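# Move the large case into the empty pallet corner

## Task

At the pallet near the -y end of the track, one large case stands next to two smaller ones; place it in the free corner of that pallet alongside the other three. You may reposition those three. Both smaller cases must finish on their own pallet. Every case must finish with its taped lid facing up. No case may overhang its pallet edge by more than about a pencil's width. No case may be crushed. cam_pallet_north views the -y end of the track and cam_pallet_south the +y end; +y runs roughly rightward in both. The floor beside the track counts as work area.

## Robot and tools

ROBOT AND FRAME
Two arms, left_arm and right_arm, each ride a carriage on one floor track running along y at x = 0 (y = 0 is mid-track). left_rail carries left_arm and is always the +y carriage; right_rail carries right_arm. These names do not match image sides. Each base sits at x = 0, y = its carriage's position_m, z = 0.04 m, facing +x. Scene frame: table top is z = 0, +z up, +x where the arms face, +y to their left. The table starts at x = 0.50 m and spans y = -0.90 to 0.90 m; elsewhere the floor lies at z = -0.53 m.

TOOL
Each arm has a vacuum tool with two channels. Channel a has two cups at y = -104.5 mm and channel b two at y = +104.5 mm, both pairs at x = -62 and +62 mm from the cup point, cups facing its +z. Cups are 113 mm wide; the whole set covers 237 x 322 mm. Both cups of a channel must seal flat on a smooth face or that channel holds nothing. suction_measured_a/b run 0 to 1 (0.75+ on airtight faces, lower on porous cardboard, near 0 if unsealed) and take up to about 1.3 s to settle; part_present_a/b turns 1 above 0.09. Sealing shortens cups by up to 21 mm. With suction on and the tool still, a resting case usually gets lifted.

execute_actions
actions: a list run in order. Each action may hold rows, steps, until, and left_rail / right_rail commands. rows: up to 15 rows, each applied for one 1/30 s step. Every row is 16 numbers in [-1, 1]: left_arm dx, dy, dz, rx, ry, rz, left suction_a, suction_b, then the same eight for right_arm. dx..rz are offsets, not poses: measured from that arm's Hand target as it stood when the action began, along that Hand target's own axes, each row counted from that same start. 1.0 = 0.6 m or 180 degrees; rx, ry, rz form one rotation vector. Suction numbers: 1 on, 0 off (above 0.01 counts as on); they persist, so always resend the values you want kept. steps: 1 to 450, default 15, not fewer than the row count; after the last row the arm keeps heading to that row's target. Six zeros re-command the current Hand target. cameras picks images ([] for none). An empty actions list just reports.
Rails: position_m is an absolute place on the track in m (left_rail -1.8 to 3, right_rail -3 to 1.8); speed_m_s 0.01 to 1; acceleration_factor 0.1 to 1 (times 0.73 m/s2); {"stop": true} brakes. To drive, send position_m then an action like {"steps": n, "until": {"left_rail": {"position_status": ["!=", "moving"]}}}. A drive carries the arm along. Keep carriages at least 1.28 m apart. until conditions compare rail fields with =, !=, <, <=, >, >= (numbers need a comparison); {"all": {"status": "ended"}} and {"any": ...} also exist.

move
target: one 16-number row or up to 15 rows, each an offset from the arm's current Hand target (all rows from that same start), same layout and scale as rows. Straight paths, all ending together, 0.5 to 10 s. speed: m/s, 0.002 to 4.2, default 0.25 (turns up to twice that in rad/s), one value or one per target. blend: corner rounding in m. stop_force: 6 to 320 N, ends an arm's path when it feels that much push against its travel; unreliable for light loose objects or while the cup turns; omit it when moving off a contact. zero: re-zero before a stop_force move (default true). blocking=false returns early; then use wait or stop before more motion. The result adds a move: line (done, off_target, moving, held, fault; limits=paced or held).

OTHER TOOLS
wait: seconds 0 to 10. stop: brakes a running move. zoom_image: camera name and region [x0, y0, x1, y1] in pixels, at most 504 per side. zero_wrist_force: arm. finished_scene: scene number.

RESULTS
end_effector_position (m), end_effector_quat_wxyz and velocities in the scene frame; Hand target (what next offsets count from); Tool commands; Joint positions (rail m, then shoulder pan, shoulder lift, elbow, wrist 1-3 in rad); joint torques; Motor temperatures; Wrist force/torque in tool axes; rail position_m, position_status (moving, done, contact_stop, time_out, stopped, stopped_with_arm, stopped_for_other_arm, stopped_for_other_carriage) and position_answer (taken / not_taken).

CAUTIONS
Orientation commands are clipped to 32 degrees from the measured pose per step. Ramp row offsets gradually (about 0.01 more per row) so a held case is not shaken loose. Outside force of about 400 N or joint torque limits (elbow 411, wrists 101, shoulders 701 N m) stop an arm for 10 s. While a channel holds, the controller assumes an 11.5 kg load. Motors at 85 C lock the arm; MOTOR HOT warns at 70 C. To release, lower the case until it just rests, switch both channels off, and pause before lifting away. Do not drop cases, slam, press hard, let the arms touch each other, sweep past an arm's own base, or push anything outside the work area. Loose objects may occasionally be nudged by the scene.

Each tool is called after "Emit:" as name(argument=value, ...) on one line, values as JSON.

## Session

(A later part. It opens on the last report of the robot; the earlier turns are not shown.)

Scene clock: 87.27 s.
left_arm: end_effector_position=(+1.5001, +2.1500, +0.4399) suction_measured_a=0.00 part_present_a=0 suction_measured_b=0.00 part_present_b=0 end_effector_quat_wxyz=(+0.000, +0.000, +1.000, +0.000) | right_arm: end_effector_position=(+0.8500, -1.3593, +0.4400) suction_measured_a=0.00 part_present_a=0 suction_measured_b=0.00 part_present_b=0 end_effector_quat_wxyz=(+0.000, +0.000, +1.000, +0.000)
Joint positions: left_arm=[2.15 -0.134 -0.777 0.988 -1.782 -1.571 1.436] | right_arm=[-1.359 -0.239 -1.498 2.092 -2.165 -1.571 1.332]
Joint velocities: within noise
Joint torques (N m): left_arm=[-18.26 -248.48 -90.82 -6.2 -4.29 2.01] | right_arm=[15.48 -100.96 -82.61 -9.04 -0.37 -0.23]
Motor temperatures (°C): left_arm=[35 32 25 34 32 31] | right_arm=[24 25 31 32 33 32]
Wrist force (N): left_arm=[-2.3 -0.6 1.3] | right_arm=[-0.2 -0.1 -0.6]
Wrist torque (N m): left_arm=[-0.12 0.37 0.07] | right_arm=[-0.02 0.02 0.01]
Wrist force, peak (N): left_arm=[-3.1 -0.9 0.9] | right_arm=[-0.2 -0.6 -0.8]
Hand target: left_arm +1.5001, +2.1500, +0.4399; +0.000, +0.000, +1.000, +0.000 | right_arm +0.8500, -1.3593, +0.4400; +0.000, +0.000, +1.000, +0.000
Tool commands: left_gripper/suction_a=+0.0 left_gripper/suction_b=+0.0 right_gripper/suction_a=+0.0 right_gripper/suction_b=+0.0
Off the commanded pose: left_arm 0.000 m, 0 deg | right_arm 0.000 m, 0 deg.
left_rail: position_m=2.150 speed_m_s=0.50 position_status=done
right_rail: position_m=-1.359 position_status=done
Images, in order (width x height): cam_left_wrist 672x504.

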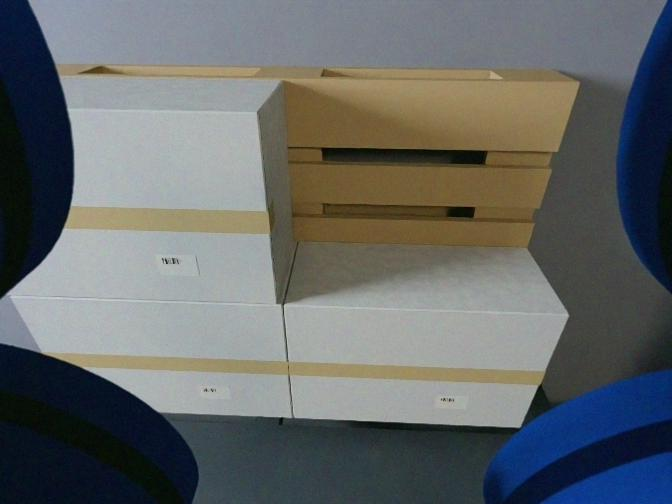

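Emit:
execute_actions(actions=[{"left_rail":{"position_m":2.01},"steps":300,"until":{"all":{"status":"ended"}}}], cameras=[])

Emit:
move(target=[1,0,0.0,0,0,0,0,0,0,0,0,0,0,0,0,0], cameras=[])

Emit:
move(target=[0.1333,0,0.78,0,0,0,0,0,0,0,0,0,0,0,0,0], cameras=["cam_pallet_south","cam_left_wrist"])

Emit:
zoom_image(camera="cam_pallet_south", region=[100, 100, 300, 260])

Scene clock: 89.60 s.
left_arm: end_effector_position=(+1.5001, +2.0100, +0.4399) suction_measured_a=0.00 part_present_a=0 suction_measured_b=0.00 part_present_b=0 end_effector_quat_wxyz=(+0.000, +0.000, +1.000, +0.000) | right_arm: end_effector_position=(+0.8500, -1.3593, +0.4400) suction_measured_a=0.00 part_present_a=0 suction_measured_b=0.00 part_present_b=0 end_effector_quat_wxyz=(+0.000, +0.000, +1.000, +0.000)
Joint positions: left_arm=[2.01 -0.134 -0.777 0.988 -1.782 -1.571 1.436] | right_arm=[-1.359 -0.239 -1.498 2.092 -2.165 -1.571 1.332]
Joint velocities: within noise
Joint torques (N m): left_arm=[-15.79 -248.98 -89.39 -7.19 -4.8 2.38] | right_arm=[17.35 -102.76 -80.97 -9.02 -0.27 0.06]
Motor temperatures (°C): left_arm=[35 32 25 34 32 31] | right_arm=[24 25 31 32 33 32]
Wrist force (N): left_arm=[-2.7 -0.2 1.1] | right_arm=[-0.2 -0.2 -0.4]
Wrist torque (N m): left_arm=[-0.07 0.43 0.06] | right_arm=[-0.03 0.03 0.01]
Wrist force, peak (N): left_arm=[-3.0 -1.1 1.1] | right_arm=[-0.1 -0.4 -0.8]
Hand target: left_arm +1.5001, +2.0100, +0.4399; +0.000, +0.000, +1.000, +0.000 | right_arm +0.8500, -1.3593, +0.4400; +0.000, +0.000, +1.000, +0.000
Tool commands: left_gripper/suction_a=+0.0 left_gripper/suction_b=+0.0 right_gripper/suction_a=+0.0 right_gripper/suction_b=+0.0
Off the commanded pose: left_arm 0.000 m, 0 deg | right_arm 0.000 m, 0 deg.
left_rail: position_m=2.010 speed_m_s=0.50 position_status=done
right_rail: position_m=-1.359 position_status=done
No camera images: "cameras" was empty.

Scene clock: 92.73 s.
left_arm: end_effector_position=(+0.9004, +2.0100, +0.4397) suction_measured_a=0.00 part_present_a=0 suction_measured_b=0.00 part_present_b=0 end_effector_quat_wxyz=(+0.000, +0.000, +1.000, +0.000) | right_arm: end_effector_position=(+0.8500, -1.3593, +0.4400) suction_measured_a=0.00 part_present_a=0 suction_measured_b=0.00 part_present_b=0 end_effector_quat_wxyz=(+0.000, +0.000, +1.000, +0.000)
Joint positions: left_arm=[2.01 -0.225 -1.441 2.028 -2.157 -1.571 1.346] | right_arm=[-1.359 -0.239 -1.498 2.092 -2.165 -1.571 1.332]
Joint velocities: within noise
Joint torques (N m): left_arm=[-31.12 -138.17 -71.56 -13.72 5.01 -4.12] | right_arm=[16.37 -100.53 -80.87 -9.68 -0.84 0.09]
Motor temperatures (°C): left_arm=[35 32 25 34 32 31] | right_arm=[24 25 31 32 33 32]
Wrist force (N): left_arm=[-2.9 -0.1 0.4] | right_arm=[-0.4 0.0 -0.5]
Wrist torque (N m): left_arm=[0.01 0.39 0.01] | right_arm=[-0.01 0.05 0.01]
Wrist force, peak (N): left_arm=[-5.8 -0.3 1.2] | right_arm=[0.2 -0.3 -1.0]
Hand target: left_arm +0.9001, +2.0100, +0.4398; +0.000, +0.000, +1.000, +0.000 | right_arm +0.8500, -1.3593, +0.4400; +0.000, +0.000, +1.000, +0.000
Off the commanded pose: left_arm 0.000 m, 0 deg | right_arm 0.000 m, 0 deg.
left_rail: position_m=2.010 speed_m_s=0.50 position_status=done
right_rail: position_m=-1.359 position_status=done
move: done
No camera images: "cameras" was empty.

Scene clock: 95.37 s.
left_arm: end_effector_position=(+0.8202, +2.0099, -0.0281) suction_measured_a=0.00 part_present_a=0 suction_measured_b=0.00 part_present_b=0 end_effector_quat_wxyz=(+0.000, +0.000, +1.000, +0.000) | right_arm: end_effector_position=(+0.8500, -1.3593, +0.4400) suction_measured_a=0.00 part_present_a=0 suction_measured_b=0.00 part_present_b=0 end_effector_quat_wxyz=(+0.000, +0.000, +1.000, +0.000)
Joint positions: left_arm=[2.01 -0.248 -0.948 2.335 -2.958 -1.571 1.323] | right_arm=[-1.359 -0.239 -1.498 2.092 -2.165 -1.571 1.332]
Joint velocities: within noise
Joint torques (N m): left_arm=[-34.89 -145.11 -14.29 -14.32 3.87 -4.3] | right_arm=[16.39 -99.29 -81.63 -9.29 -0.42 0.14]
Motor temperatures (°C): left_arm=[35 32 25 34 32 31] | right_arm=[24 25 31 32 33 32]
Wrist force (N): left_arm=[-2.7 -0.1 0.3] | right_arm=[0.0 -0.3 -0.6]
Wrist torque (N m): left_arm=[-0.03 0.42 0.03] | right_arm=[-0.05 0.00 0.01]
Wrist force, peak (N): left_arm=[-3.3 -0.9 -3.1] | right_arm=[-0.2 -0.5 -0.8]
Hand target: left_arm +0.8202, +2.0099, -0.0283; +0.000, +0.000, +1.000, +0.000 | right_arm +0.8500, -1.3593, +0.4400; +0.000, +0.000, +1.000, +0.000
Off the commanded pose: left_arm 0.000 m, 0 deg | right_arm 0.000 m, 0 deg.
left_rail: position_m=2.010 speed_m_s=0.50 position_status=done
right_rail: position_m=-1.359 position_status=done
move: done
Images, in order (width x height): cam_pallet_south 672x504, cam_left_wrist 672x504.

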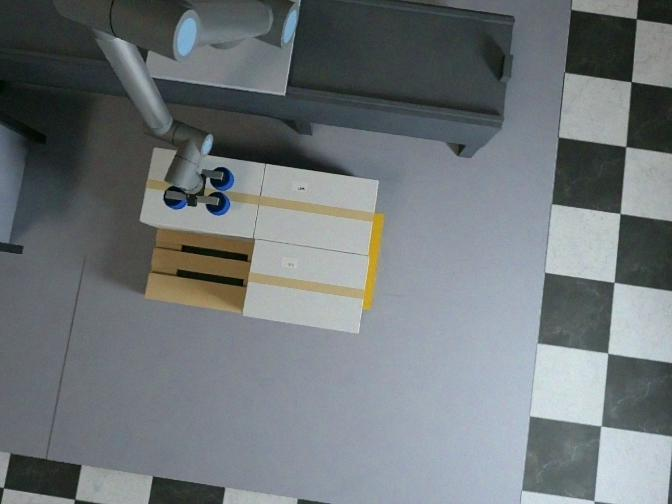

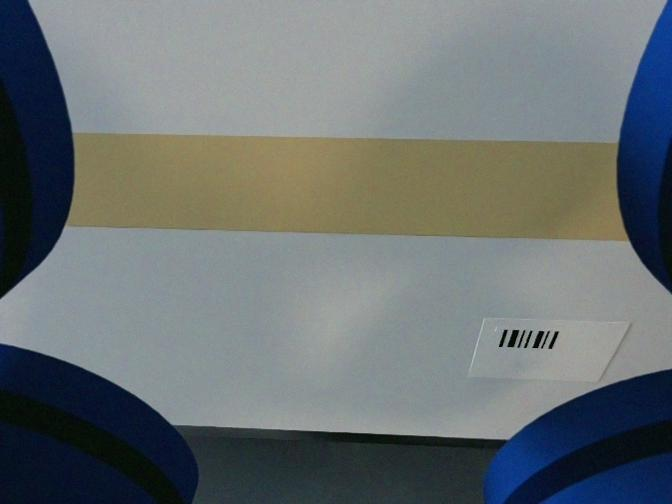

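Scaled by 2.520.

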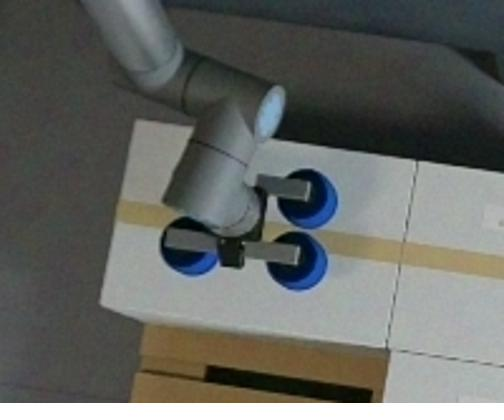

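Emit:
move(target=[-0.015,0.02,0.1,0,0,0,0,0,0,0,0,0,0,0,0,0], speed=0.06, cameras=[])

Emit:
move(target=[0,0,0.12,0,0,0,0,0,0,0,0,0,0,0,0,0], speed=0.02, stop_force=25, cameras=["cam_pallet_south"])

Emit:
execute_actions(actions=[{"rows":[[0,0,0,0,0,0,1,1,0,0,0,0,0,0,0,0]],"steps":60}], cameras=[])

Emit:
move(target=[[0,0,-0.008,0,0,0,1,1,0,0,0,0,0,0,0,0],[0.0092,0,-0.008,0,0,0,1,1,0,0,0,0,0,0,0,0]], speed=[0.03,0.02], cameras=[])

Emit:
move(target=[0,0,0.06,0,0,0,1,1,0,0,0,0,0,0,0,0], speed=0.015, stop_force=25, cameras=["cam_pallet_south"])

Scene clock: 97.13 s.
left_arm: end_effector_position=(+0.8292, +2.0219, -0.0881) suction_measured_a=0.00 part_present_a=0 suction_measured_b=0.00 part_present_b=0 end_effector_quat_wxyz=(+0.000, +0.000, +1.000, +0.000) | right_arm: end_effector_position=(+0.8500, -1.3593, +0.4400) suction_measured_a=0.00 part_present_a=0 suction_measured_b=0.00 part_present_b=0 end_effector_quat_wxyz=(+0.000, +0.000, +1.000, +0.000)
Joint positions: left_arm=[2.01 -0.23 -0.852 2.316 -3.036 -1.571 1.34] | right_arm=[-1.359 -0.239 -1.498 2.092 -2.165 -1.571 1.332]
Joint velocities: within noise
Joint torques (N m): left_arm=[35.27 -153.77 -31.47 -13.45 3.44 2.76] | right_arm=[18.99 -100.96 -82.31 -8.84 -0.35 0.04]
Motor temperatures (°C): left_arm=[35 32 25 34 32 31] | right_arm=[24 25 31 32 33 32]
Wrist force (N): left_arm=[-3.0 -0.7 0.1] | right_arm=[0.0 -0.3 -0.4]
Wrist torque (N m): left_arm=[-0.10 0.44 -0.01] | right_arm=[-0.04 0.01 0.01]
Wrist force, peak (N): left_arm=[-3.2 -0.3 1.3] | right_arm=[-0.5 -0.2 -0.8]
Hand target: left_arm +0.8293, +2.0219, -0.0883; +0.000, +0.000, +1.000, +0.000 | right_arm +0.8500, -1.3593, +0.4400; +0.000, +0.000, +1.000, +0.000
Off the commanded pose: left_arm 0.000 m, 0 deg | right_arm 0.000 m, 0 deg.
left_rail: position_m=2.010 speed_m_s=0.50 position_status=done
right_rail: position_m=-1.359 position_status=done
move: done
No camera images: "cameras" was empty.

Scene clock: 100.60 s.
left_arm: end_effector_position=(+0.8293, +2.0219, -0.1318) suction_measured_a=0.00 part_present_a=0 suction_measured_b=0.00 part_present_b=0 end_effector_quat_wxyz=(+0.000, +0.000, +1.000, +0.000) | right_arm: end_effector_position=(+0.8500, -1.3593, +0.4400) suction_measured_a=0.00 part_present_a=0 suction_measured_b=0.00 part_present_b=0 end_effector_quat_wxyz=(+0.000, +0.000, +1.000, +0.000)
Joint positions: left_arm=[2.01 -0.23 -0.783 2.307 -3.095 -1.571 1.34] | right_arm=[-1.359 -0.239 -1.498 2.092 -2.165 -1.571 1.332]
Joint velocities: within noise
Joint torques (N m): left_arm=[27.36 -178.14 -5.94 -2.23 -1.11 2.14] | right_arm=[20.66 -101.75 -83.12 -8.9 -0.2 -0.1]
Motor temperatures (°C): left_arm=[35 32 25 34 32 31] | right_arm=[24 25 31 32 33 32]
Wrist force (N): left_arm=[3.3 1.3 -22.6] | right_arm=[-0.4 -0.3 -0.6]
Wrist torque (N m): left_arm=[0.30 -0.13 0.05] | right_arm=[-0.04 0.05 0.01]
Wrist force, peak (N): left_arm=[4.0 1.3 -27.5] | right_arm=[-0.3 0.0 -1.0]
Hand target: left_arm +0.8293, +2.0219, -0.1318; +0.000, +0.000, +1.000, +0.000 (not the last commanded pose) | right_arm +0.8500, -1.3593, +0.4400; +0.000, +0.000, +1.000, +0.000
Off the commanded pose: left_arm 0.028 m, 0 deg | right_arm 0.000 m, 0 deg.
left_rail: position_m=2.010 speed_m_s=0.50 position_status=done
right_rail: position_m=-1.359 position_status=done
move: contact (left_arm)
Images, in order (width x height): cam_pallet_south 672x504.

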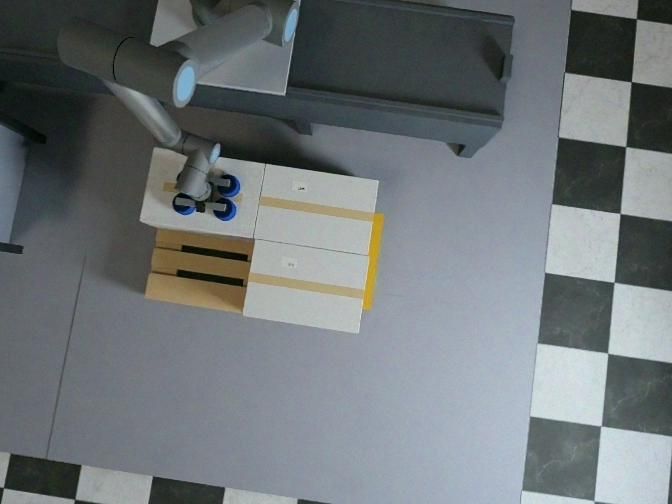

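Scene clock: 102.80 s.
left_arm: end_effector_position=(+0.8293, +2.0219, -0.1318) suction_measured_a=0.83 part_present_a=1 suction_measured_b=0.84 part_present_b=1 end_effector_quat_wxyz=(+0.000, +0.000, +1.000, +0.000) | right_arm: end_effector_position=(+0.8500, -1.3593, +0.4400) suction_measured_a=0.00 part_present_a=0 suction_measured_b=0.00 part_present_b=0 end_effector_quat_wxyz=(+0.000, +0.000, +1.000, +0.000)
Joint positions: left_arm=[2.01 -0.23 -0.783 2.307 -3.095 -1.571 1.34] | right_arm=[-1.359 -0.239 -1.498 2.092 -2.165 -1.571 1.332]
Joint velocities: within noise
Joint torques (N m): left_arm=[-29.46 -272.72 -41.32 -29.93 -8.82 -4.15] | right_arm=[21.32 -99.53 -82.27 -8.52 -0.41 -0.86]
Motor temperatures (°C): left_arm=[35 32 25 34 32 31] | right_arm=[24 25 31 32 33 32]
Wrist force (N): left_arm=[-2.7 -0.6 5.9] | right_arm=[-0.1 -0.2 -0.4]
Wrist torque (N m): left_arm=[-3.52 -1.49 0.01] | right_arm=[-0.03 0.02 0.01]
Wrist force, peak (N): left_arm=[-21.0 17.1 53.7] | right_arm=[-0.2 -0.2 -0.8]
Hand target: left_arm +0.8293, +2.0219, -0.1318; +0.000, +0.000, +1.000, +0.000 | right_arm +0.8500, -1.3593, +0.4400; +0.000, +0.000, +1.000, +0.000
Off the commanded pose: left_arm 0.000 m, 0 deg | right_arm 0.000 m, 0 deg.
left_rail: position_m=2.010 speed_m_s=0.50 position_status=done
right_rail: position_m=-1.359 position_status=done
No camera images: "cameras" was empty.

Scene clock: 103.60 s.
left_arm: end_effector_position=(+0.8240, +2.0219, -0.1270) suction_measured_a=0.83 part_present_a=1 suction_measured_b=0.84 part_present_b=1 end_effector_quat_wxyz=(+0.000, +0.000, +1.000, +0.000) | right_arm: end_effector_position=(+0.8500, -1.3593, +0.4400) suction_measured_a=0.00 part_present_a=0 suction_measured_b=0.00 part_present_b=0 end_effector_quat_wxyz=(+0.000, +0.000, +1.000, +0.000)
Joint positions: left_arm=[2.01 -0.232 -0.791 2.315 -3.096 -1.571 1.339] | right_arm=[-1.359 -0.239 -1.498 2.092 -2.165 -1.571 1.332]
Joint velocities: within noise
Joint torques (N m): left_arm=[-32.27 -279.09 -17.62 -29.9 -8.9 -4.11] | right_arm=[16.14 -103.62 -79.57 -8.97 -1.03 -0.29]
Motor temperatures (°C): left_arm=[35 32 25 34 32 31] | right_arm=[24 25 31 32 33 32]
Wrist force (N): left_arm=[-2.2 -0.3 6.8] | right_arm=[-0.2 -0.3 -0.5]
Wrist torque (N m): left_arm=[-3.52 -1.48 0.03] | right_arm=[-0.05 0.02 0.01]
Wrist force, peak (N): left_arm=[-4.2 -0.8 10.5] | right_arm=[0.0 -0.3 -0.8]
Hand target: left_arm +0.8238, +2.0219, -0.1270; +0.000, +0.000, +1.000, +0.000 | right_arm +0.8500, -1.3593, +0.4400; +0.000, +0.000, +1.000, +0.000
Off the commanded pose: left_arm 0.000 m, 0 deg | right_arm 0.000 m, 0 deg.
left_rail: position_m=2.010 speed_m_s=0.50 position_status=done
right_rail: position_m=-1.359 position_status=done
move: done
No camera images: "cameras" was empty.

Scene clock: 105.93 s.
left_arm: end_effector_position=(+0.8238, +2.0219, -0.1414) suction_measured_a=0.83 part_present_a=1 suction_measured_b=0.84 part_present_b=1 end_effector_quat_wxyz=(+0.000, +0.000, +1.000, +0.000) | right_arm: end_effector_position=(+0.8500, -1.3593, +0.4400) suction_measured_a=0.00 part_present_a=0 suction_measured_b=0.00 part_present_b=0 end_effector_quat_wxyz=(+0.000, +0.000, +1.000, +0.000)
Joint positions: left_arm=[2.01 -0.232 -0.768 2.312 -3.115 -1.571 1.339] | right_arm=[-1.359 -0.239 -1.498 2.092 -2.165 -1.571 1.332]
Joint velocities: within noise
Joint torques (N m): left_arm=[-31.91 -262.31 -15.67 -14.58 2.52 -4.94] | right_arm=[15.19 -99.61 -82.46 -9.19 -0.55 -0.41]
Motor temperatures (°C): left_arm=[35 32 25 34 32 31] | right_arm=[24 25 31 32 33 32]
Wrist force (N): left_arm=[0.4 1.4 -15.5] | right_arm=[-0.3 0.0 -0.4]
Wrist torque (N m): left_arm=[2.65 -4.58 0.61] | right_arm=[0.00 0.03 0.01]
Wrist force, peak (N): left_arm=[12.0 14.9 -28.7] | right_arm=[-0.2 -0.5 -0.9]
Hand target: left_arm +0.8238, +2.0219, -0.1414; +0.000, +0.000, +1.000, +0.000 (not the last commanded pose) | right_arm +0.8500, -1.3593, +0.4400; +0.000, +0.000, +1.000, +0.000
Off the commanded pose: left_arm 0.022 m, 0 deg | right_arm 0.000 m, 0 deg.
left_rail: position_m=2.010 speed_m_s=0.50 position_status=done
right_rail: position_m=-1.359 position_status=done
move: contact (left_arm)
Images, in order (width x height): cam_pallet_south 672x504.

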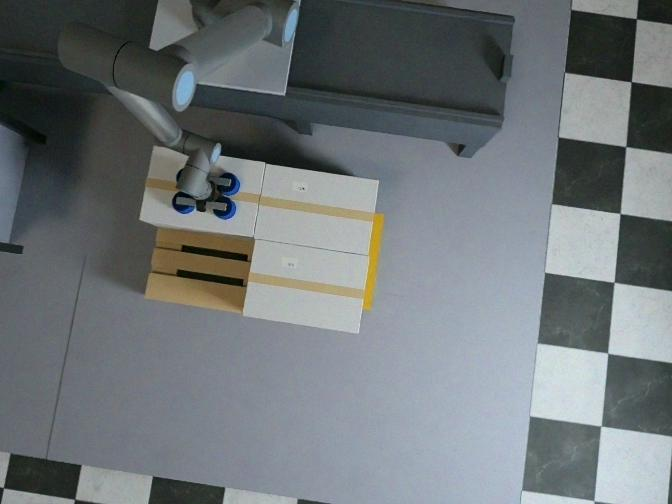

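Emit:
move(target=[0,0,0.007,0,0,0,1,1,0,0,0,0,0,0,0,0], speed=0.01, cameras=[])

Emit:
execute_actions(actions=[{"rows":[[0,0,0,0,0,0,0,0,0,0,0,0,0,0,0,0]],"steps":60}], cameras=[])

Emit:
move(target=[[0,0,-0.05,0,0,0,0,0,0,0,0,0,0,0,0,0],[0,0,-0.5,0,0,0,0,0,0,0,0,0,0,0,0,0],[0.123,-0.0198,-0.976,0,0,0,0,0,0,0,0,0,0,0,0,0]], speed=[0.03,0.2,0.2], blend=[0.01,0.05,0], cameras=["cam_pallet_south"])

Emit:
execute_actions(actions=[{"left_rail":{"position_m":1.42},"steps":300,"until":{"all":{"status":"ended"}}}], cameras=["cam_left_wrist"])

Emit:
zoom_image(camera="cam_left_wrist", region=[160, 60, 280, 180])

Scene clock: 106.90 s.
left_arm: end_effector_position=(+0.8238, +2.0219, -0.1453) suction_measured_a=0.83 part_present_a=1 suction_measured_b=0.84 part_present_b=1 end_effector_quat_wxyz=(+0.000, +0.000, +1.000, +0.000) | right_arm: end_effector_position=(+0.8500, -1.3593, +0.4400) suction_measured_a=0.00 part_present_a=0 suction_measured_b=0.00 part_present_b=0 end_effector_quat_wxyz=(+0.000, +0.000, +1.000, +0.000)
Joint positions: left_arm=[2.01 -0.232 -0.762 2.311 -3.12 -1.571 1.339] | right_arm=[-1.359 -0.239 -1.498 2.092 -2.165 -1.571 1.332]
Joint velocities: within noise
Joint torques (N m): left_arm=[-31.19 -186.46 -54.58 -18.61 2.34 -2.38] | right_arm=[18.58 -100.58 -80.51 -9.01 -0.58 0.02]
Motor temperatures (°C): left_arm=[35 32 25 34 32 31] | right_arm=[24 25 31 32 33 32]
Wrist force (N): left_arm=[28.3 35.9 -78.0] | right_arm=[0.1 -0.1 -0.6]
Wrist torque (N m): left_arm=[10.47 -8.20 2.09] | right_arm=[-0.02 -0.01 0.01]
Wrist force, peak (N): left_arm=[28.3 35.9 -78.0] | right_arm=[-0.2 -0.3 -0.8]
Hand target: left_arm +0.8238, +2.0219, -0.1456; +0.000, +0.000, +1.000, +0.000 | right_arm +0.8500, -1.3593, +0.4400; +0.000, +0.000, +1.000, +0.000
Off the commanded pose: left_arm 0.000 m, 0 deg | right_arm 0.000 m, 0 deg.
left_rail: position_m=2.010 speed_m_s=0.50 position_status=done
right_rail: position_m=-1.359 position_status=done
move: done
No camera images: "cameras" was empty.

Scene clock: 109.10 s.
left_arm: end_effector_position=(+0.8238, +2.0219, -0.1456) suction_measured_a=0.00 part_present_a=0 suction_measured_b=0.00 part_present_b=0 end_effector_quat_wxyz=(+0.000, +0.000, +1.000, +0.000) | right_arm: end_effector_position=(+0.8500, -1.3593, +0.4400) suction_measured_a=0.00 part_present_a=0 suction_measured_b=0.00 part_present_b=0 end_effector_quat_wxyz=(+0.000, +0.000, +1.000, +0.000)
Joint positions: left_arm=[2.01 -0.232 -0.762 2.311 -3.12 -1.571 1.339] | right_arm=[-1.359 -0.239 -1.498 2.092 -2.165 -1.571 1.332]
Joint velocities: within noise
Joint torques (N m): left_arm=[-13.22 -97.18 -18.86 3.94 2.37 1.18] | right_arm=[16.65 -99.21 -80.06 -8.89 -0.39 -0.33]
Motor temperatures (°C): left_arm=[35 32 25 34 32 31] | right_arm=[24 25 31 32 33 32]
Wrist force (N): left_arm=[33.5 -2.6 -104.5] | right_arm=[-0.3 -0.2 -0.7]
Wrist torque (N m): left_arm=[-1.57 -1.88 0.95] | right_arm=[-0.03 0.04 0.01]
Wrist force, peak (N): left_arm=[33.5 -2.6 -104.5] | right_arm=[0.1 -0.3 -0.9]
Hand target: left_arm +0.8238, +2.0219, -0.1456; +0.000, +0.000, +1.000, +0.000 | right_arm +0.8500, -1.3593, +0.4400; +0.000, +0.000, +1.000, +0.000
Off the commanded pose: left_arm 0.000 m, 0 deg | right_arm 0.000 m, 0 deg.
left_rail: position_m=2.010 speed_m_s=0.50 position_status=done
right_rail: position_m=-1.359 position_status=done
No camera images: "cameras" was empty.

Scene clock: 113.60 s.
left_arm: end_effector_position=(+0.7498, +2.0101, +0.4398) suction_measured_a=0.00 part_present_a=0 suction_measured_b=0.00 part_present_b=0 end_effector_quat_wxyz=(+0.000, +0.000, +1.000, +0.000) | right_arm: end_effector_position=(+0.8500, -1.3593, +0.4400) suction_measured_a=0.00 part_present_a=0 suction_measured_b=0.00 part_present_b=0 end_effector_quat_wxyz=(+0.000, +0.000, +1.000, +0.000)
Joint positions: left_arm=[2.01 -0.271 -1.617 2.214 -2.168 -1.571 1.3] | right_arm=[-1.359 -0.239 -1.498 2.092 -2.165 -1.571 1.332]
Joint velocities: within noise
Joint torques (N m): left_arm=[-31.85 -94.31 -93.64 -4.45 1.72 -4.05] | right_arm=[17.13 -101.38 -81.1 -8.63 -0.64 -0.43]
Motor temperatures (°C): left_arm=[35 32 25 34 32 31] | right_arm=[24 25 31 32 33 32]
Wrist force (N): left_arm=[-3.2 0.9 1.3] | right_arm=[-0.1 -0.1 -0.3]
Wrist torque (N m): left_arm=[0.12 0.44 0.00] | right_arm=[-0.02 0.01 0.01]
Wrist force, peak (N): left_arm=[33.2 -2.9 -104.0] | right_arm=[-0.3 -0.1 -0.9]
Hand target: left_arm +0.7498, +2.0101, +0.4400; +0.000, +0.000, +1.000, +0.000 | right_arm +0.8500, -1.3593, +0.4400; +0.000, +0.000, +1.000, +0.000
Off the commanded pose: left_arm 0.000 m, 0 deg | right_arm 0.000 m, 0 deg.
left_rail: position_m=2.010 speed_m_s=0.50 position_status=done
right_rail: position_m=-1.359 position_status=done
move: done
Images, in order (width x height): cam_pallet_south 672x504.

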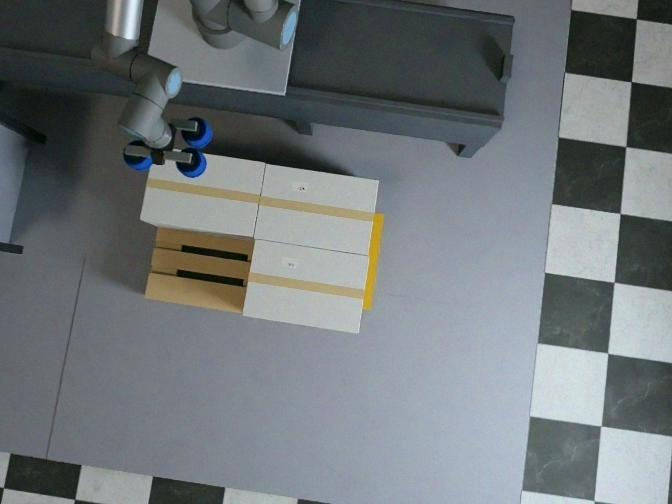

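Scene clock: 117.13 s.
left_arm: end_effector_position=(+0.7498, +1.4201, +0.4400) suction_measured_a=0.00 part_present_a=0 suction_measured_b=0.00 part_present_b=0 end_effector_quat_wxyz=(+0.000, +0.000, +1.000, +0.000) | right_arm: end_effector_position=(+0.8500, -1.3593, +0.4400) suction_measured_a=0.00 part_present_a=0 suction_measured_b=0.00 part_present_b=0 end_effector_quat_wxyz=(+0.000, +0.000, +1.000, +0.000)
Joint positions: left_arm=[1.42 -0.271 -1.617 2.213 -2.167 -1.571 1.3] | right_arm=[-1.359 -0.239 -1.498 2.092 -2.165 -1.571 1.332]
Joint velocities: within noise
Joint torques (N m): left_arm=[-8.58 -93.16 -80.27 -5.08 2.78 -3.82] | right_arm=[18.43 -101.21 -82.61 -9.15 -0.37 0.07]
Motor temperatures (°C): left_arm=[35 32 25 34 32 31] | right_arm=[24 25 31 32 33 32]
Wrist force (N): left_arm=[-3.3 0.5 0.9] | right_arm=[0.0 -0.4 -0.8]
Wrist torque (N m): left_arm=[0.07 0.45 0.00] | right_arm=[-0.07 0.00 0.01]
Wrist force, peak (N): left_arm=[-3.8 1.3 1.4] | right_arm=[-0.1 -0.5 -0.8]
Hand target: left_arm +0.7498, +1.4201, +0.4400; +0.000, +0.000, +1.000, +0.000 | right_arm +0.8500, -1.3593, +0.4400; +0.000, +0.000, +1.000, +0.000
Tool commands: left_gripper/suction_a=+0.0 left_gripper/suction_b=+0.0 right_gripper/suction_a=+0.0 right_gripper/suction_b=+0.0
Off the commanded pose: left_arm 0.000 m, 0 deg | right_arm 0.000 m, 0 deg.
left_rail: position_m=1.420 speed_m_s=0.50 position_status=done
right_rail: position_m=-1.359 position_status=done
Images, in order (width x height): cam_left_wrist 672x504.

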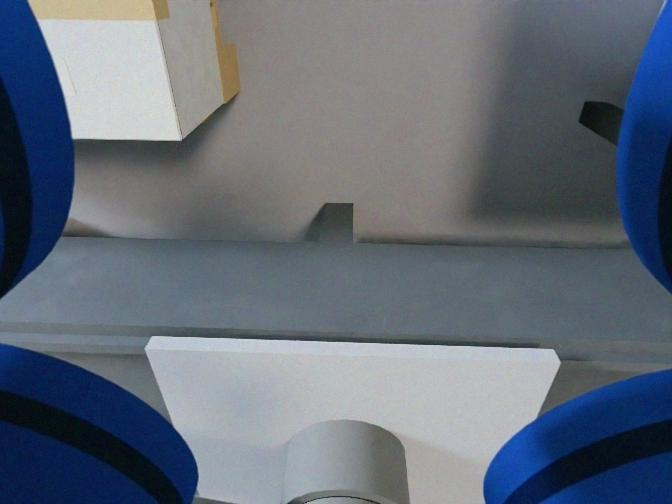

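Scaled by 4.200.

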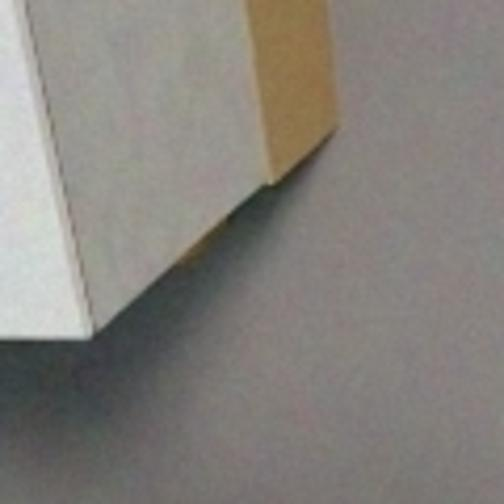

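Emit:
execute_actions(actions=[{"right_rail":{"position_m":-2.45,"speed_m_s":0.5,"acceleration_factor":0.3},"steps":400,"until":{"all":{"status":"ended"}}}], cameras=[])

Emit:
move(target=[0,0,0,0,0,0,0,0,-0.358,-0.013,0.6,0,0,0.4722,0,0], cameras=["cam_pallet_north","cam_right_wrist"])

Emit:
zoom_image(camera="cam_pallet_north", region=[270, 120, 570, 345])

Scene clock: 122.33 s.
left_arm: end_effector_position=(+0.7498, +1.4201, +0.4400) suction_measured_a=0.00 part_present_a=0 suction_measured_b=0.00 part_present_b=0 end_effector_quat_wxyz=(+0.000, +0.000, +1.000, +0.000) | right_arm: end_effector_position=(+0.8500, -2.4500, +0.4400) suction_measured_a=0.00 part_present_a=0 suction_measured_b=0.00 part_present_b=0 end_effector_quat_wxyz=(+0.000, +0.000, +1.000, +0.000)
Joint positions: left_arm=[1.42 -0.271 -1.617 2.213 -2.167 -1.571 1.3] | right_arm=[-2.45 -0.239 -1.498 2.092 -2.165 -1.571 1.332]
Joint velocities: within noise
Joint torques (N m): left_arm=[16.11 -88.8 -75.42 -7.9 2.7 -3.92] | right_arm=[19.73 -100.67 -81.3 -8.38 -0.63 0.17]
Motor temperatures (°C): left_arm=[35 32 25 34 32 31] | right_arm=[24 25 31 32 33 32]
Wrist force (N): left_arm=[-3.7 0.4 1.6] | right_arm=[0.1 0.0 -0.4]
Wrist torque (N m): left_arm=[0.06 0.50 0.01] | right_arm=[0.00 -0.01 0.01]
Wrist force, peak (N): left_arm=[-4.1 0.7 1.3] | right_arm=[-0.5 -1.0 -0.8]
Hand target: left_arm +0.7498, +1.4201, +0.4400; +0.000, +0.000, +1.000, +0.000 | right_arm +0.8500, -2.4500, +0.4400; +0.000, +0.000, +1.000, +0.000
Tool commands: left_gripper/suction_a=+0.0 left_gripper/suction_b=+0.0 right_gripper/suction_a=+0.0 right_gripper/suction_b=+0.0
Off the commanded pose: left_arm 0.000 m, 0 deg | right_arm 0.000 m, 0 deg.
left_rail: position_m=1.420 speed_m_s=0.50 position_status=done
right_rail: position_m=-2.450 speed_m_s=0.50 position_status=done
No camera images: "cameras" was empty.

Scene clock: 126.07 s.
left_arm: end_effector_position=(+0.7498, +1.4201, +0.4400) suction_measured_a=0.00 part_present_a=0 suction_measured_b=0.00 part_present_b=0 end_effector_quat_wxyz=(+0.000, +0.000, +1.000, +0.000) | right_arm: end_effector_position=(+1.0647, -2.4578, +0.0801) suction_measured_a=0.00 part_present_a=0 suction_measured_b=0.00 part_present_b=0 end_effector_quat_wxyz=(+0.000, +0.675, +0.737, +0.000)
Joint positions: left_arm=[1.42 -0.271 -1.617 2.213 -2.167 -1.571 1.3] | right_arm=[-2.45 -0.197 -0.96 1.963 -2.573 -1.571 2.857]
Joint velocities: within noise
Joint torques (N m): left_arm=[14.49 -88.52 -76.92 -9.51 2.55 -3.57] | right_arm=[27.89 -164.73 -73.61 -13.65 -5.35 5.95]
Motor temperatures (°C): left_arm=[35 32 25 34 32 31] | right_arm=[24 25 31 32 33 32]
Wrist force (N): left_arm=[-3.2 0.6 1.6] | right_arm=[-0.2 0.3 -0.1]
Wrist torque (N m): left_arm=[0.08 0.43 0.00] | right_arm=[0.08 -0.12 -0.02]
Wrist force, peak (N): left_arm=[-3.7 0.2 1.9] | right_arm=[0.6 -0.2 -2.1]
Hand target: left_arm +0.7498, +1.4201, +0.4400; +0.000, +0.000, +1.000, +0.000 | right_arm +1.0648, -2.4578, +0.0800; +0.000, +0.676, +0.737, +0.000
Off the commanded pose: left_arm 0.000 m, 0 deg | right_arm 0.000 m, 0 deg.
left_rail: position_m=1.420 speed_m_s=0.50 position_status=done
right_rail: position_m=-2.450 speed_m_s=0.50 position_status=done
move: done
Images, in order (width x height): cam_pallet_north 672x504, cam_right_wrist 672x504.

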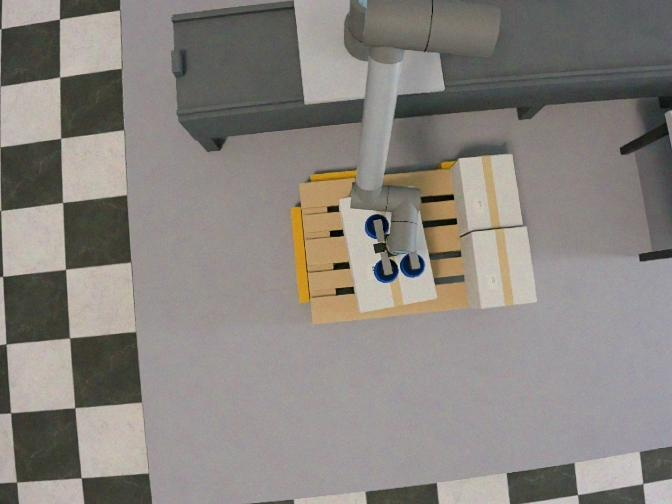

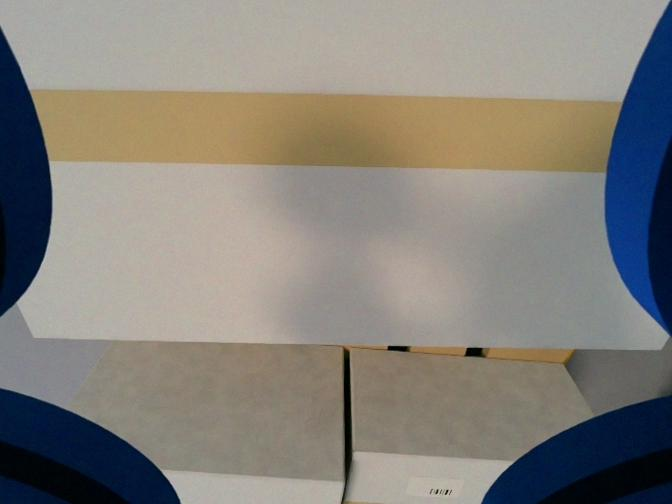

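Scaled by 1.680.

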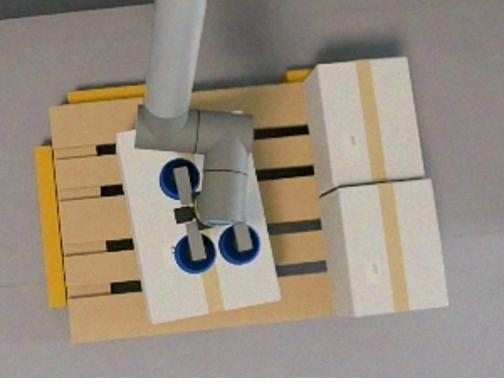

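Emit:
move(target=[0,0,0,0,0,0,0,0,-0.012,0.012,0.22,0,0,0,0,0], speed=0.1, cameras=["cam_pallet_north"])

Emit:
zoom_image(camera="cam_pallet_north", region=[270, 120, 570, 345])

Emit:
move(target=[0,0,0,0,0,0,0,0,0,0,0.16,0,0,0,0,0], speed=0.02, stop_force=25, cameras=[])

Emit:
execute_actions(actions=[{"rows":[[0,0,0,0,0,0,0,0,0,0,0,0,0,0,1,1]],"steps":60}], cameras=["cam_pallet_north"])

Scene clock: 128.20 s.
left_arm: end_effector_position=(+0.7498, +1.4201, +0.4400) suction_measured_a=0.00 part_present_a=0 suction_measured_b=0.00 part_present_b=0 end_effector_quat_wxyz=(+0.000, +0.000, +1.000, +0.000) | right_arm: end_effector_position=(+1.0726, -2.4643, -0.0517) suction_measured_a=0.00 part_present_a=0 suction_measured_b=0.00 part_present_b=0 end_effector_quat_wxyz=(+0.000, +0.676, +0.737, +0.000)
Joint positions: left_arm=[1.42 -0.271 -1.617 2.213 -2.167 -1.571 1.3] | right_arm=[-2.45 -0.202 -0.81 1.956 -2.717 -1.571 2.852]
Joint velocities: within noise
Joint torques (N m): left_arm=[15.18 -85.34 -79.06 -10.87 2.46 -3.31] | right_arm=[-18.66 -180.86 -62.06 -12.92 -4.99 -4.33]
Motor temperatures (°C): left_arm=[35 32 25 34 32 31] | right_arm=[24 25 31 32 33 32]
Wrist force (N): left_arm=[-3.4 0.2 1.5] | right_arm=[-0.2 0.4 0.0]
Wrist torque (N m): left_arm=[0.03 0.46 0.00] | right_arm=[0.07 -0.14 0.00]
Wrist force, peak (N): left_arm=[-3.9 0.1 1.8] | right_arm=[0.0 0.0 -1.4]
Hand target: left_arm +0.7498, +1.4201, +0.4400; +0.000, +0.000, +1.000, +0.000 | right_arm +1.0726, -2.4643, -0.0520; +0.000, +0.676, +0.737, +0.000
Off the commanded pose: left_arm 0.000 m, 0 deg | right_arm 0.000 m, 0 deg.
left_rail: position_m=1.420 speed_m_s=0.50 position_status=done
right_rail: position_m=-2.450 speed_m_s=0.50 position_status=done
move: done
Images, in order (width x height): cam_pallet_north 672x504.

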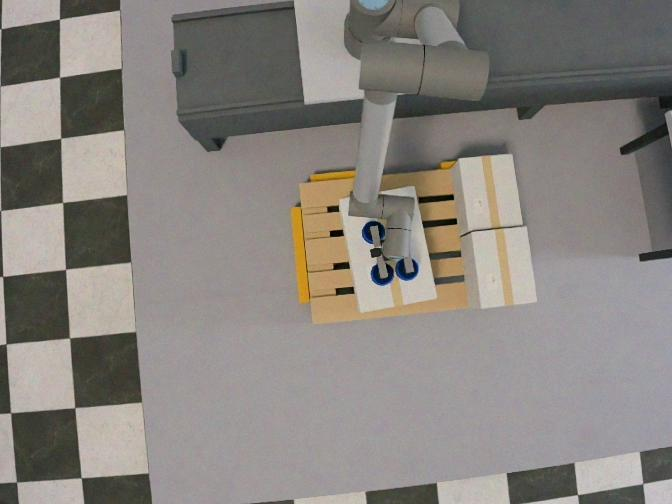

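Scaled by 1.680.

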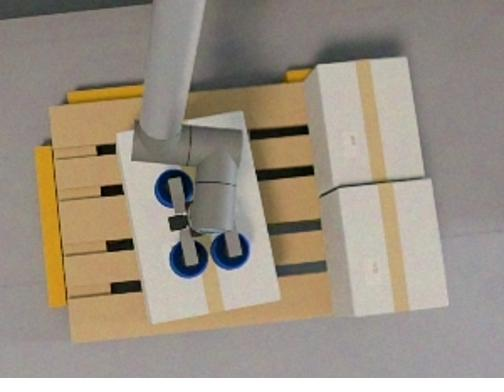

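Scene clock: 133.40 s.
left_arm: end_effector_position=(+0.7498, +1.4201, +0.4400) suction_measured_a=0.00 part_present_a=0 suction_measured_b=0.00 part_present_b=0 end_effector_quat_wxyz=(+0.000, +0.000, +1.000, +0.000) | right_arm: end_effector_position=(+1.0726, -2.4643, -0.1294) suction_measured_a=0.00 part_present_a=0 suction_measured_b=0.00 part_present_b=0 end_effector_quat_wxyz=(+0.000, +0.676, +0.737, +0.000)
Joint positions: left_arm=[1.42 -0.271 -1.617 2.213 -2.167 -1.571 1.3] | right_arm=[-2.45 -0.202 -0.72 1.946 -2.797 -1.571 2.852]
Joint velocities: within noise
Joint torques (N m): left_arm=[13.87 -83.86 -79.74 -13.12 2.39 -3.12] | right_arm=[-16.91 -199.8 -25.98 -5.55 -0.3 -4.54]
Motor temperatures (°C): left_arm=[35 32 25 34 32 31] | right_arm=[24 25 31 32 33 32]
Wrist force (N): left_arm=[-3.3 0.6 1.9] | right_arm=[2.0 -6.8 -23.2]
Wrist torque (N m): left_arm=[0.08 0.45 -0.01] | right_arm=[-0.91 -0.28 0.01]
Wrist force, peak (N): left_arm=[-3.9 0.8 1.8] | right_arm=[1.7 -6.7 -28.1]
Hand target: left_arm +0.7498, +1.4201, +0.4400; +0.000, +0.000, +1.000, +0.000 | right_arm +1.0726, -2.4643, -0.1294; +0.000, +0.676, +0.737, +0.000 (not the last commanded pose)
Off the commanded pose: left_arm 0.000 m, 0 deg | right_arm 0.019 m, 0 deg.
left_rail: position_m=1.420 speed_m_s=0.50 position_status=done
right_rail: position_m=-2.450 speed_m_s=0.50 position_status=done
move: contact (right_arm)
No camera images: "cameras" was empty.

Scene clock: 135.60 s.
left_arm: end_effector_position=(+0.7498, +1.4201, +0.4400) suction_measured_a=0.00 part_present_a=0 suction_measured_b=0.00 part_present_b=0 end_effector_quat_wxyz=(+0.000, +0.000, +1.000, +0.000) | right_arm: end_effector_position=(+1.0726, -2.4643, -0.1294) suction_measured_a=0.84 part_present_a=1 suction_measured_b=0.85 part_present_b=1 end_effector_quat_wxyz=(+0.000, +0.676, +0.737, +0.000)
Joint positions: left_arm=[1.42 -0.271 -1.617 2.213 -2.167 -1.571 1.3] | right_arm=[-2.45 -0.202 -0.72 1.946 -2.797 -1.571 2.852]
Joint velocities: within noise
Joint torques (N m): left_arm=[17.35 -83.2 -83.05 -13.06 2.85 -2.91] | right_arm=[23.58 -320.85 -90.72 -26.16 -0.39 0.11]
Motor temperatures (°C): left_arm=[35 32 25 34 32 31] | right_arm=[24 25 31 32 33 32]
Wrist force (N): left_arm=[-3.7 0.4 1.2] | right_arm=[-0.5 0.0 3.5]
Wrist torque (N m): left_arm=[0.06 0.49 0.00] | right_arm=[-2.54 -0.54 0.02]
Wrist force, peak (N): left_arm=[-4.0 0.2 1.7] | right_arm=[1.3 -3.0 -65.5]
Hand target: left_arm +0.7498, +1.4201, +0.4400; +0.000, +0.000, +1.000, +0.000 | right_arm +1.0726, -2.4643, -0.1294; +0.000, +0.676, +0.737, +0.000
Off the commanded pose: left_arm 0.000 m, 0 deg | right_arm 0.000 m, 0 deg.
left_rail: position_m=1.420 speed_m_s=0.50 position_status=done
right_rail: position_m=-2.450 speed_m_s=0.50 position_status=done
Images, in order (width x height): cam_pallet_north 672x504.

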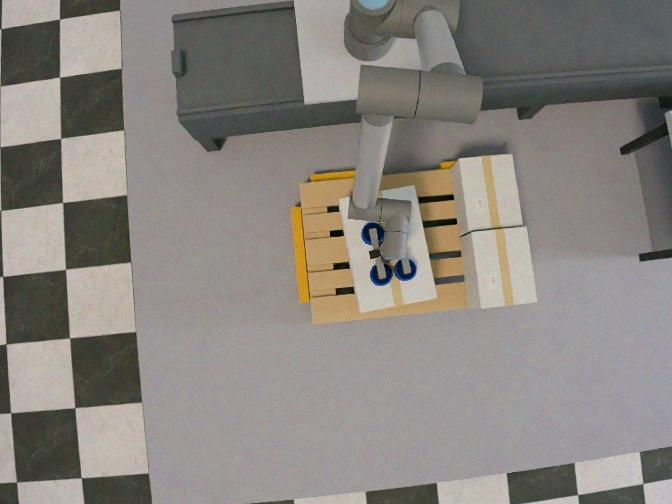

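Emit:
move(target=[[0,0,0,0,0,0,0,0,0,0,-0.1,0,0,0,1,1],[0,0,0,0,0,0,0,0,0,0,-0.98,0,0,0,1,1]], speed=[0.05,0.15], blend=[0.02,0], cameras=["cam_pallet_north"])

Emit:
move(target=[0,0,0,0,0,0,0,0,0,0,0,0,0,-0.4722,1,1], speed=0.2, cameras=[])

Emit:
move(target=[0,0,0,0,0,0,0,0,0.38,0,0,0,0,0,1,1], speed=0.15, cameras=["cam_pallet_north","cam_low","cam_right_wrist"])

Scene clock: 141.10 s.
left_arm: end_effector_position=(+0.7498, +1.4201, +0.4400) suction_measured_a=0.00 part_present_a=0 suction_measured_b=0.00 part_present_b=0 end_effector_quat_wxyz=(+0.000, +0.000, +1.000, +0.000) | right_arm: end_effector_position=(+1.0725, -2.4643, +0.4583) suction_measured_a=0.84 part_present_a=1 suction_measured_b=0.85 part_present_b=1 end_effector_quat_wxyz=(+0.000, +0.676, +0.737, +0.000)
Joint positions: left_arm=[1.42 -0.271 -1.617 2.213 -2.167 -1.571 1.3] | right_arm=[-2.45 -0.202 -1.269 1.774 -2.076 -1.571 2.852]
Joint velocities: within noise
Joint torques (N m): left_arm=[18.27 -74.78 -82.73 -12.84 2.57 -2.95] | right_arm=[-6.89 -277.58 -188.49 -23.61 3.08 -2.77]
Motor temperatures (°C): left_arm=[35 32 25 34 32 31] | right_arm=[24 25 31 32 33 32]
Wrist force (N): left_arm=[-3.4 0.7 1.2] | right_arm=[0.3 -0.2 4.5]
Wrist torque (N m): left_arm=[0.10 0.45 0.00] | right_arm=[-2.42 -0.57 -0.02]
Wrist force, peak (N): left_arm=[-4.2 0.9 1.6] | right_arm=[-0.1 0.7 -13.8]
Hand target: left_arm +0.7498, +1.4201, +0.4400; +0.000, +0.000, +1.000, +0.000 | right_arm +1.0726, -2.4643, +0.4586; +0.000, +0.676, +0.737, +0.000
Off the commanded pose: left_arm 0.000 m, 0 deg | right_arm 0.000 m, 0 deg.
left_rail: position_m=1.420 speed_m_s=0.50 position_status=done
right_rail: position_m=-2.450 speed_m_s=0.50 position_status=done
move: done
Images, in order (width x height): cam_pallet_north 672x504.

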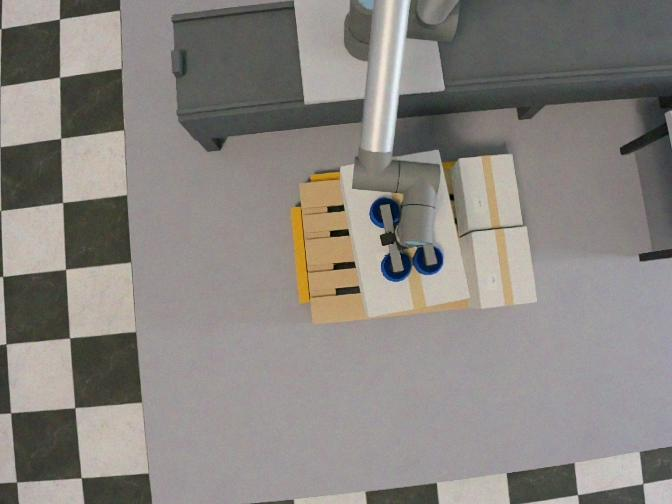

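Scene clock: 145.50 s.
left_arm: end_effector_position=(+0.7498, +1.4201, +0.4400) suction_measured_a=0.00 part_present_a=0 suction_measured_b=0.00 part_present_b=0 end_effector_quat_wxyz=(+0.000, +0.000, +1.000, +0.000) | right_arm: end_effector_position=(+1.0726, -2.4642, +0.4586) suction_measured_a=0.84 part_present_a=1 suction_measured_b=0.85 part_present_b=1 end_effector_quat_wxyz=(+0.000, +0.000, +1.000, +0.000)
Joint positions: left_arm=[1.42 -0.271 -1.617 2.213 -2.167 -1.571 1.3] | right_arm=[-2.45 -0.202 -1.269 1.773 -2.076 -1.571 1.369]
Joint velocities: within noise
Joint torques (N m): left_arm=[15.34 -76.24 -86.25 -12.69 2 -2.78] | right_arm=[-19.78 -275.28 -164.66 -27.03 2.75 -4.58]
Motor temperatures (°C): left_arm=[35 32 25 34 32 31] | right_arm=[24 25 31 32 33 32]
Wrist force (N): left_arm=[-3.5 1.3 1.3] | right_arm=[0.4 0.2 3.0]
Wrist torque (N m): left_arm=[0.18 0.48 0.00] | right_arm=[-2.45 -0.53 -0.03]
Wrist force, peak (N): left_arm=[-3.9 0.0 2.0] | right_arm=[0.6 0.1 3.8]
Hand target: left_arm +0.7498, +1.4201, +0.4400; +0.000, +0.000, +1.000, +0.000 | right_arm +1.0726, -2.4643, +0.4586; +0.000, +0.000, +1.000, +0.000
Off the commanded pose: left_arm 0.000 m, 0 deg | right_arm 0.000 m, 0 deg.
left_rail: position_m=1.420 speed_m_s=0.50 position_status=done
right_rail: position_m=-2.450 speed_m_s=0.50 position_status=done
move: done
No camera images: "cameras" was empty.

Scene clock: 147.63 s.
left_arm: end_effector_position=(+0.7498, +1.4201, +0.4400) suction_measured_a=0.00 part_present_a=0 suction_measured_b=0.00 part_present_b=0 end_effector_quat_wxyz=(+0.000, +0.000, +1.000, +0.000) | right_arm: end_effector_position=(+0.8448, -2.4643, +0.4585) suction_measured_a=0.84 part_present_a=1 suction_measured_b=0.85 part_present_b=1 end_effector_quat_wxyz=(+0.000, +0.000, +1.000, +0.000)
Joint positions: left_arm=[1.42 -0.271 -1.617 2.213 -2.167 -1.571 1.3] | right_arm=[-2.45 -0.257 -1.517 2.083 -2.136 -1.571 1.314]
Joint velocities: within noise
Joint torques (N m): left_arm=[18.35 -79.05 -85.1 -13.3 1.92 -2.86] | right_arm=[-18.94 -197.8 -159.97 -31.16 2.08 -4.77]
Motor temperatures (°C): left_arm=[35 32 25 34 32 31] | right_arm=[24 25 31 32 33 32]
Wrist force (N): left_arm=[-3.2 0.7 1.4] | right_arm=[-0.2 -0.1 2.2]
Wrist torque (N m): left_arm=[0.10 0.44 -0.01] | right_arm=[-2.56 -0.42 -0.01]
Wrist force, peak (N): left_arm=[-4.0 0.8 1.6] | right_arm=[11.4 0.3 2.5]
Hand target: left_arm +0.7498, +1.4201, +0.4400; +0.000, +0.000, +1.000, +0.000 | right_arm +0.8446, -2.4643, +0.4586; +0.000, +0.000, +1.000, +0.000
Off the commanded pose: left_arm 0.000 m, 0 deg | right_arm 0.000 m, 0 deg.
left_rail: position_m=1.420 speed_m_s=0.50 position_status=done
right_rail: position_m=-2.450 speed_m_s=0.50 position_status=done
move: done
Images, in order (width x height): cam_low 672x504, cam_pallet_north 672x504, cam_right_wrist 672x504.

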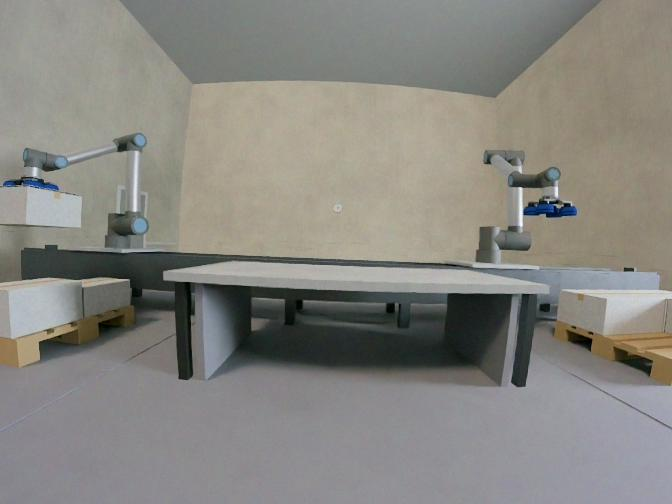

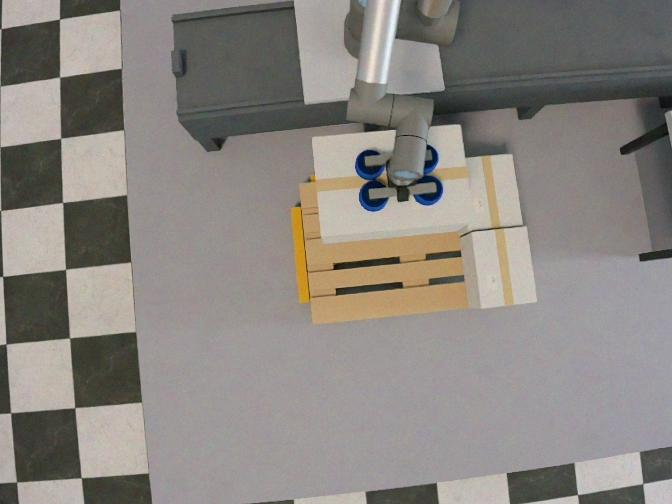

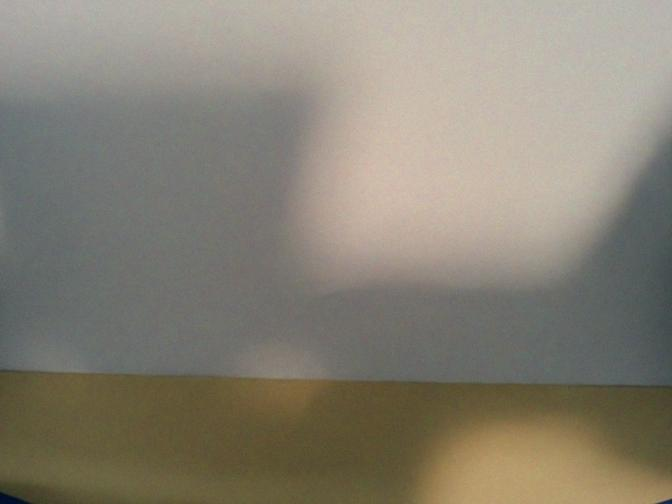

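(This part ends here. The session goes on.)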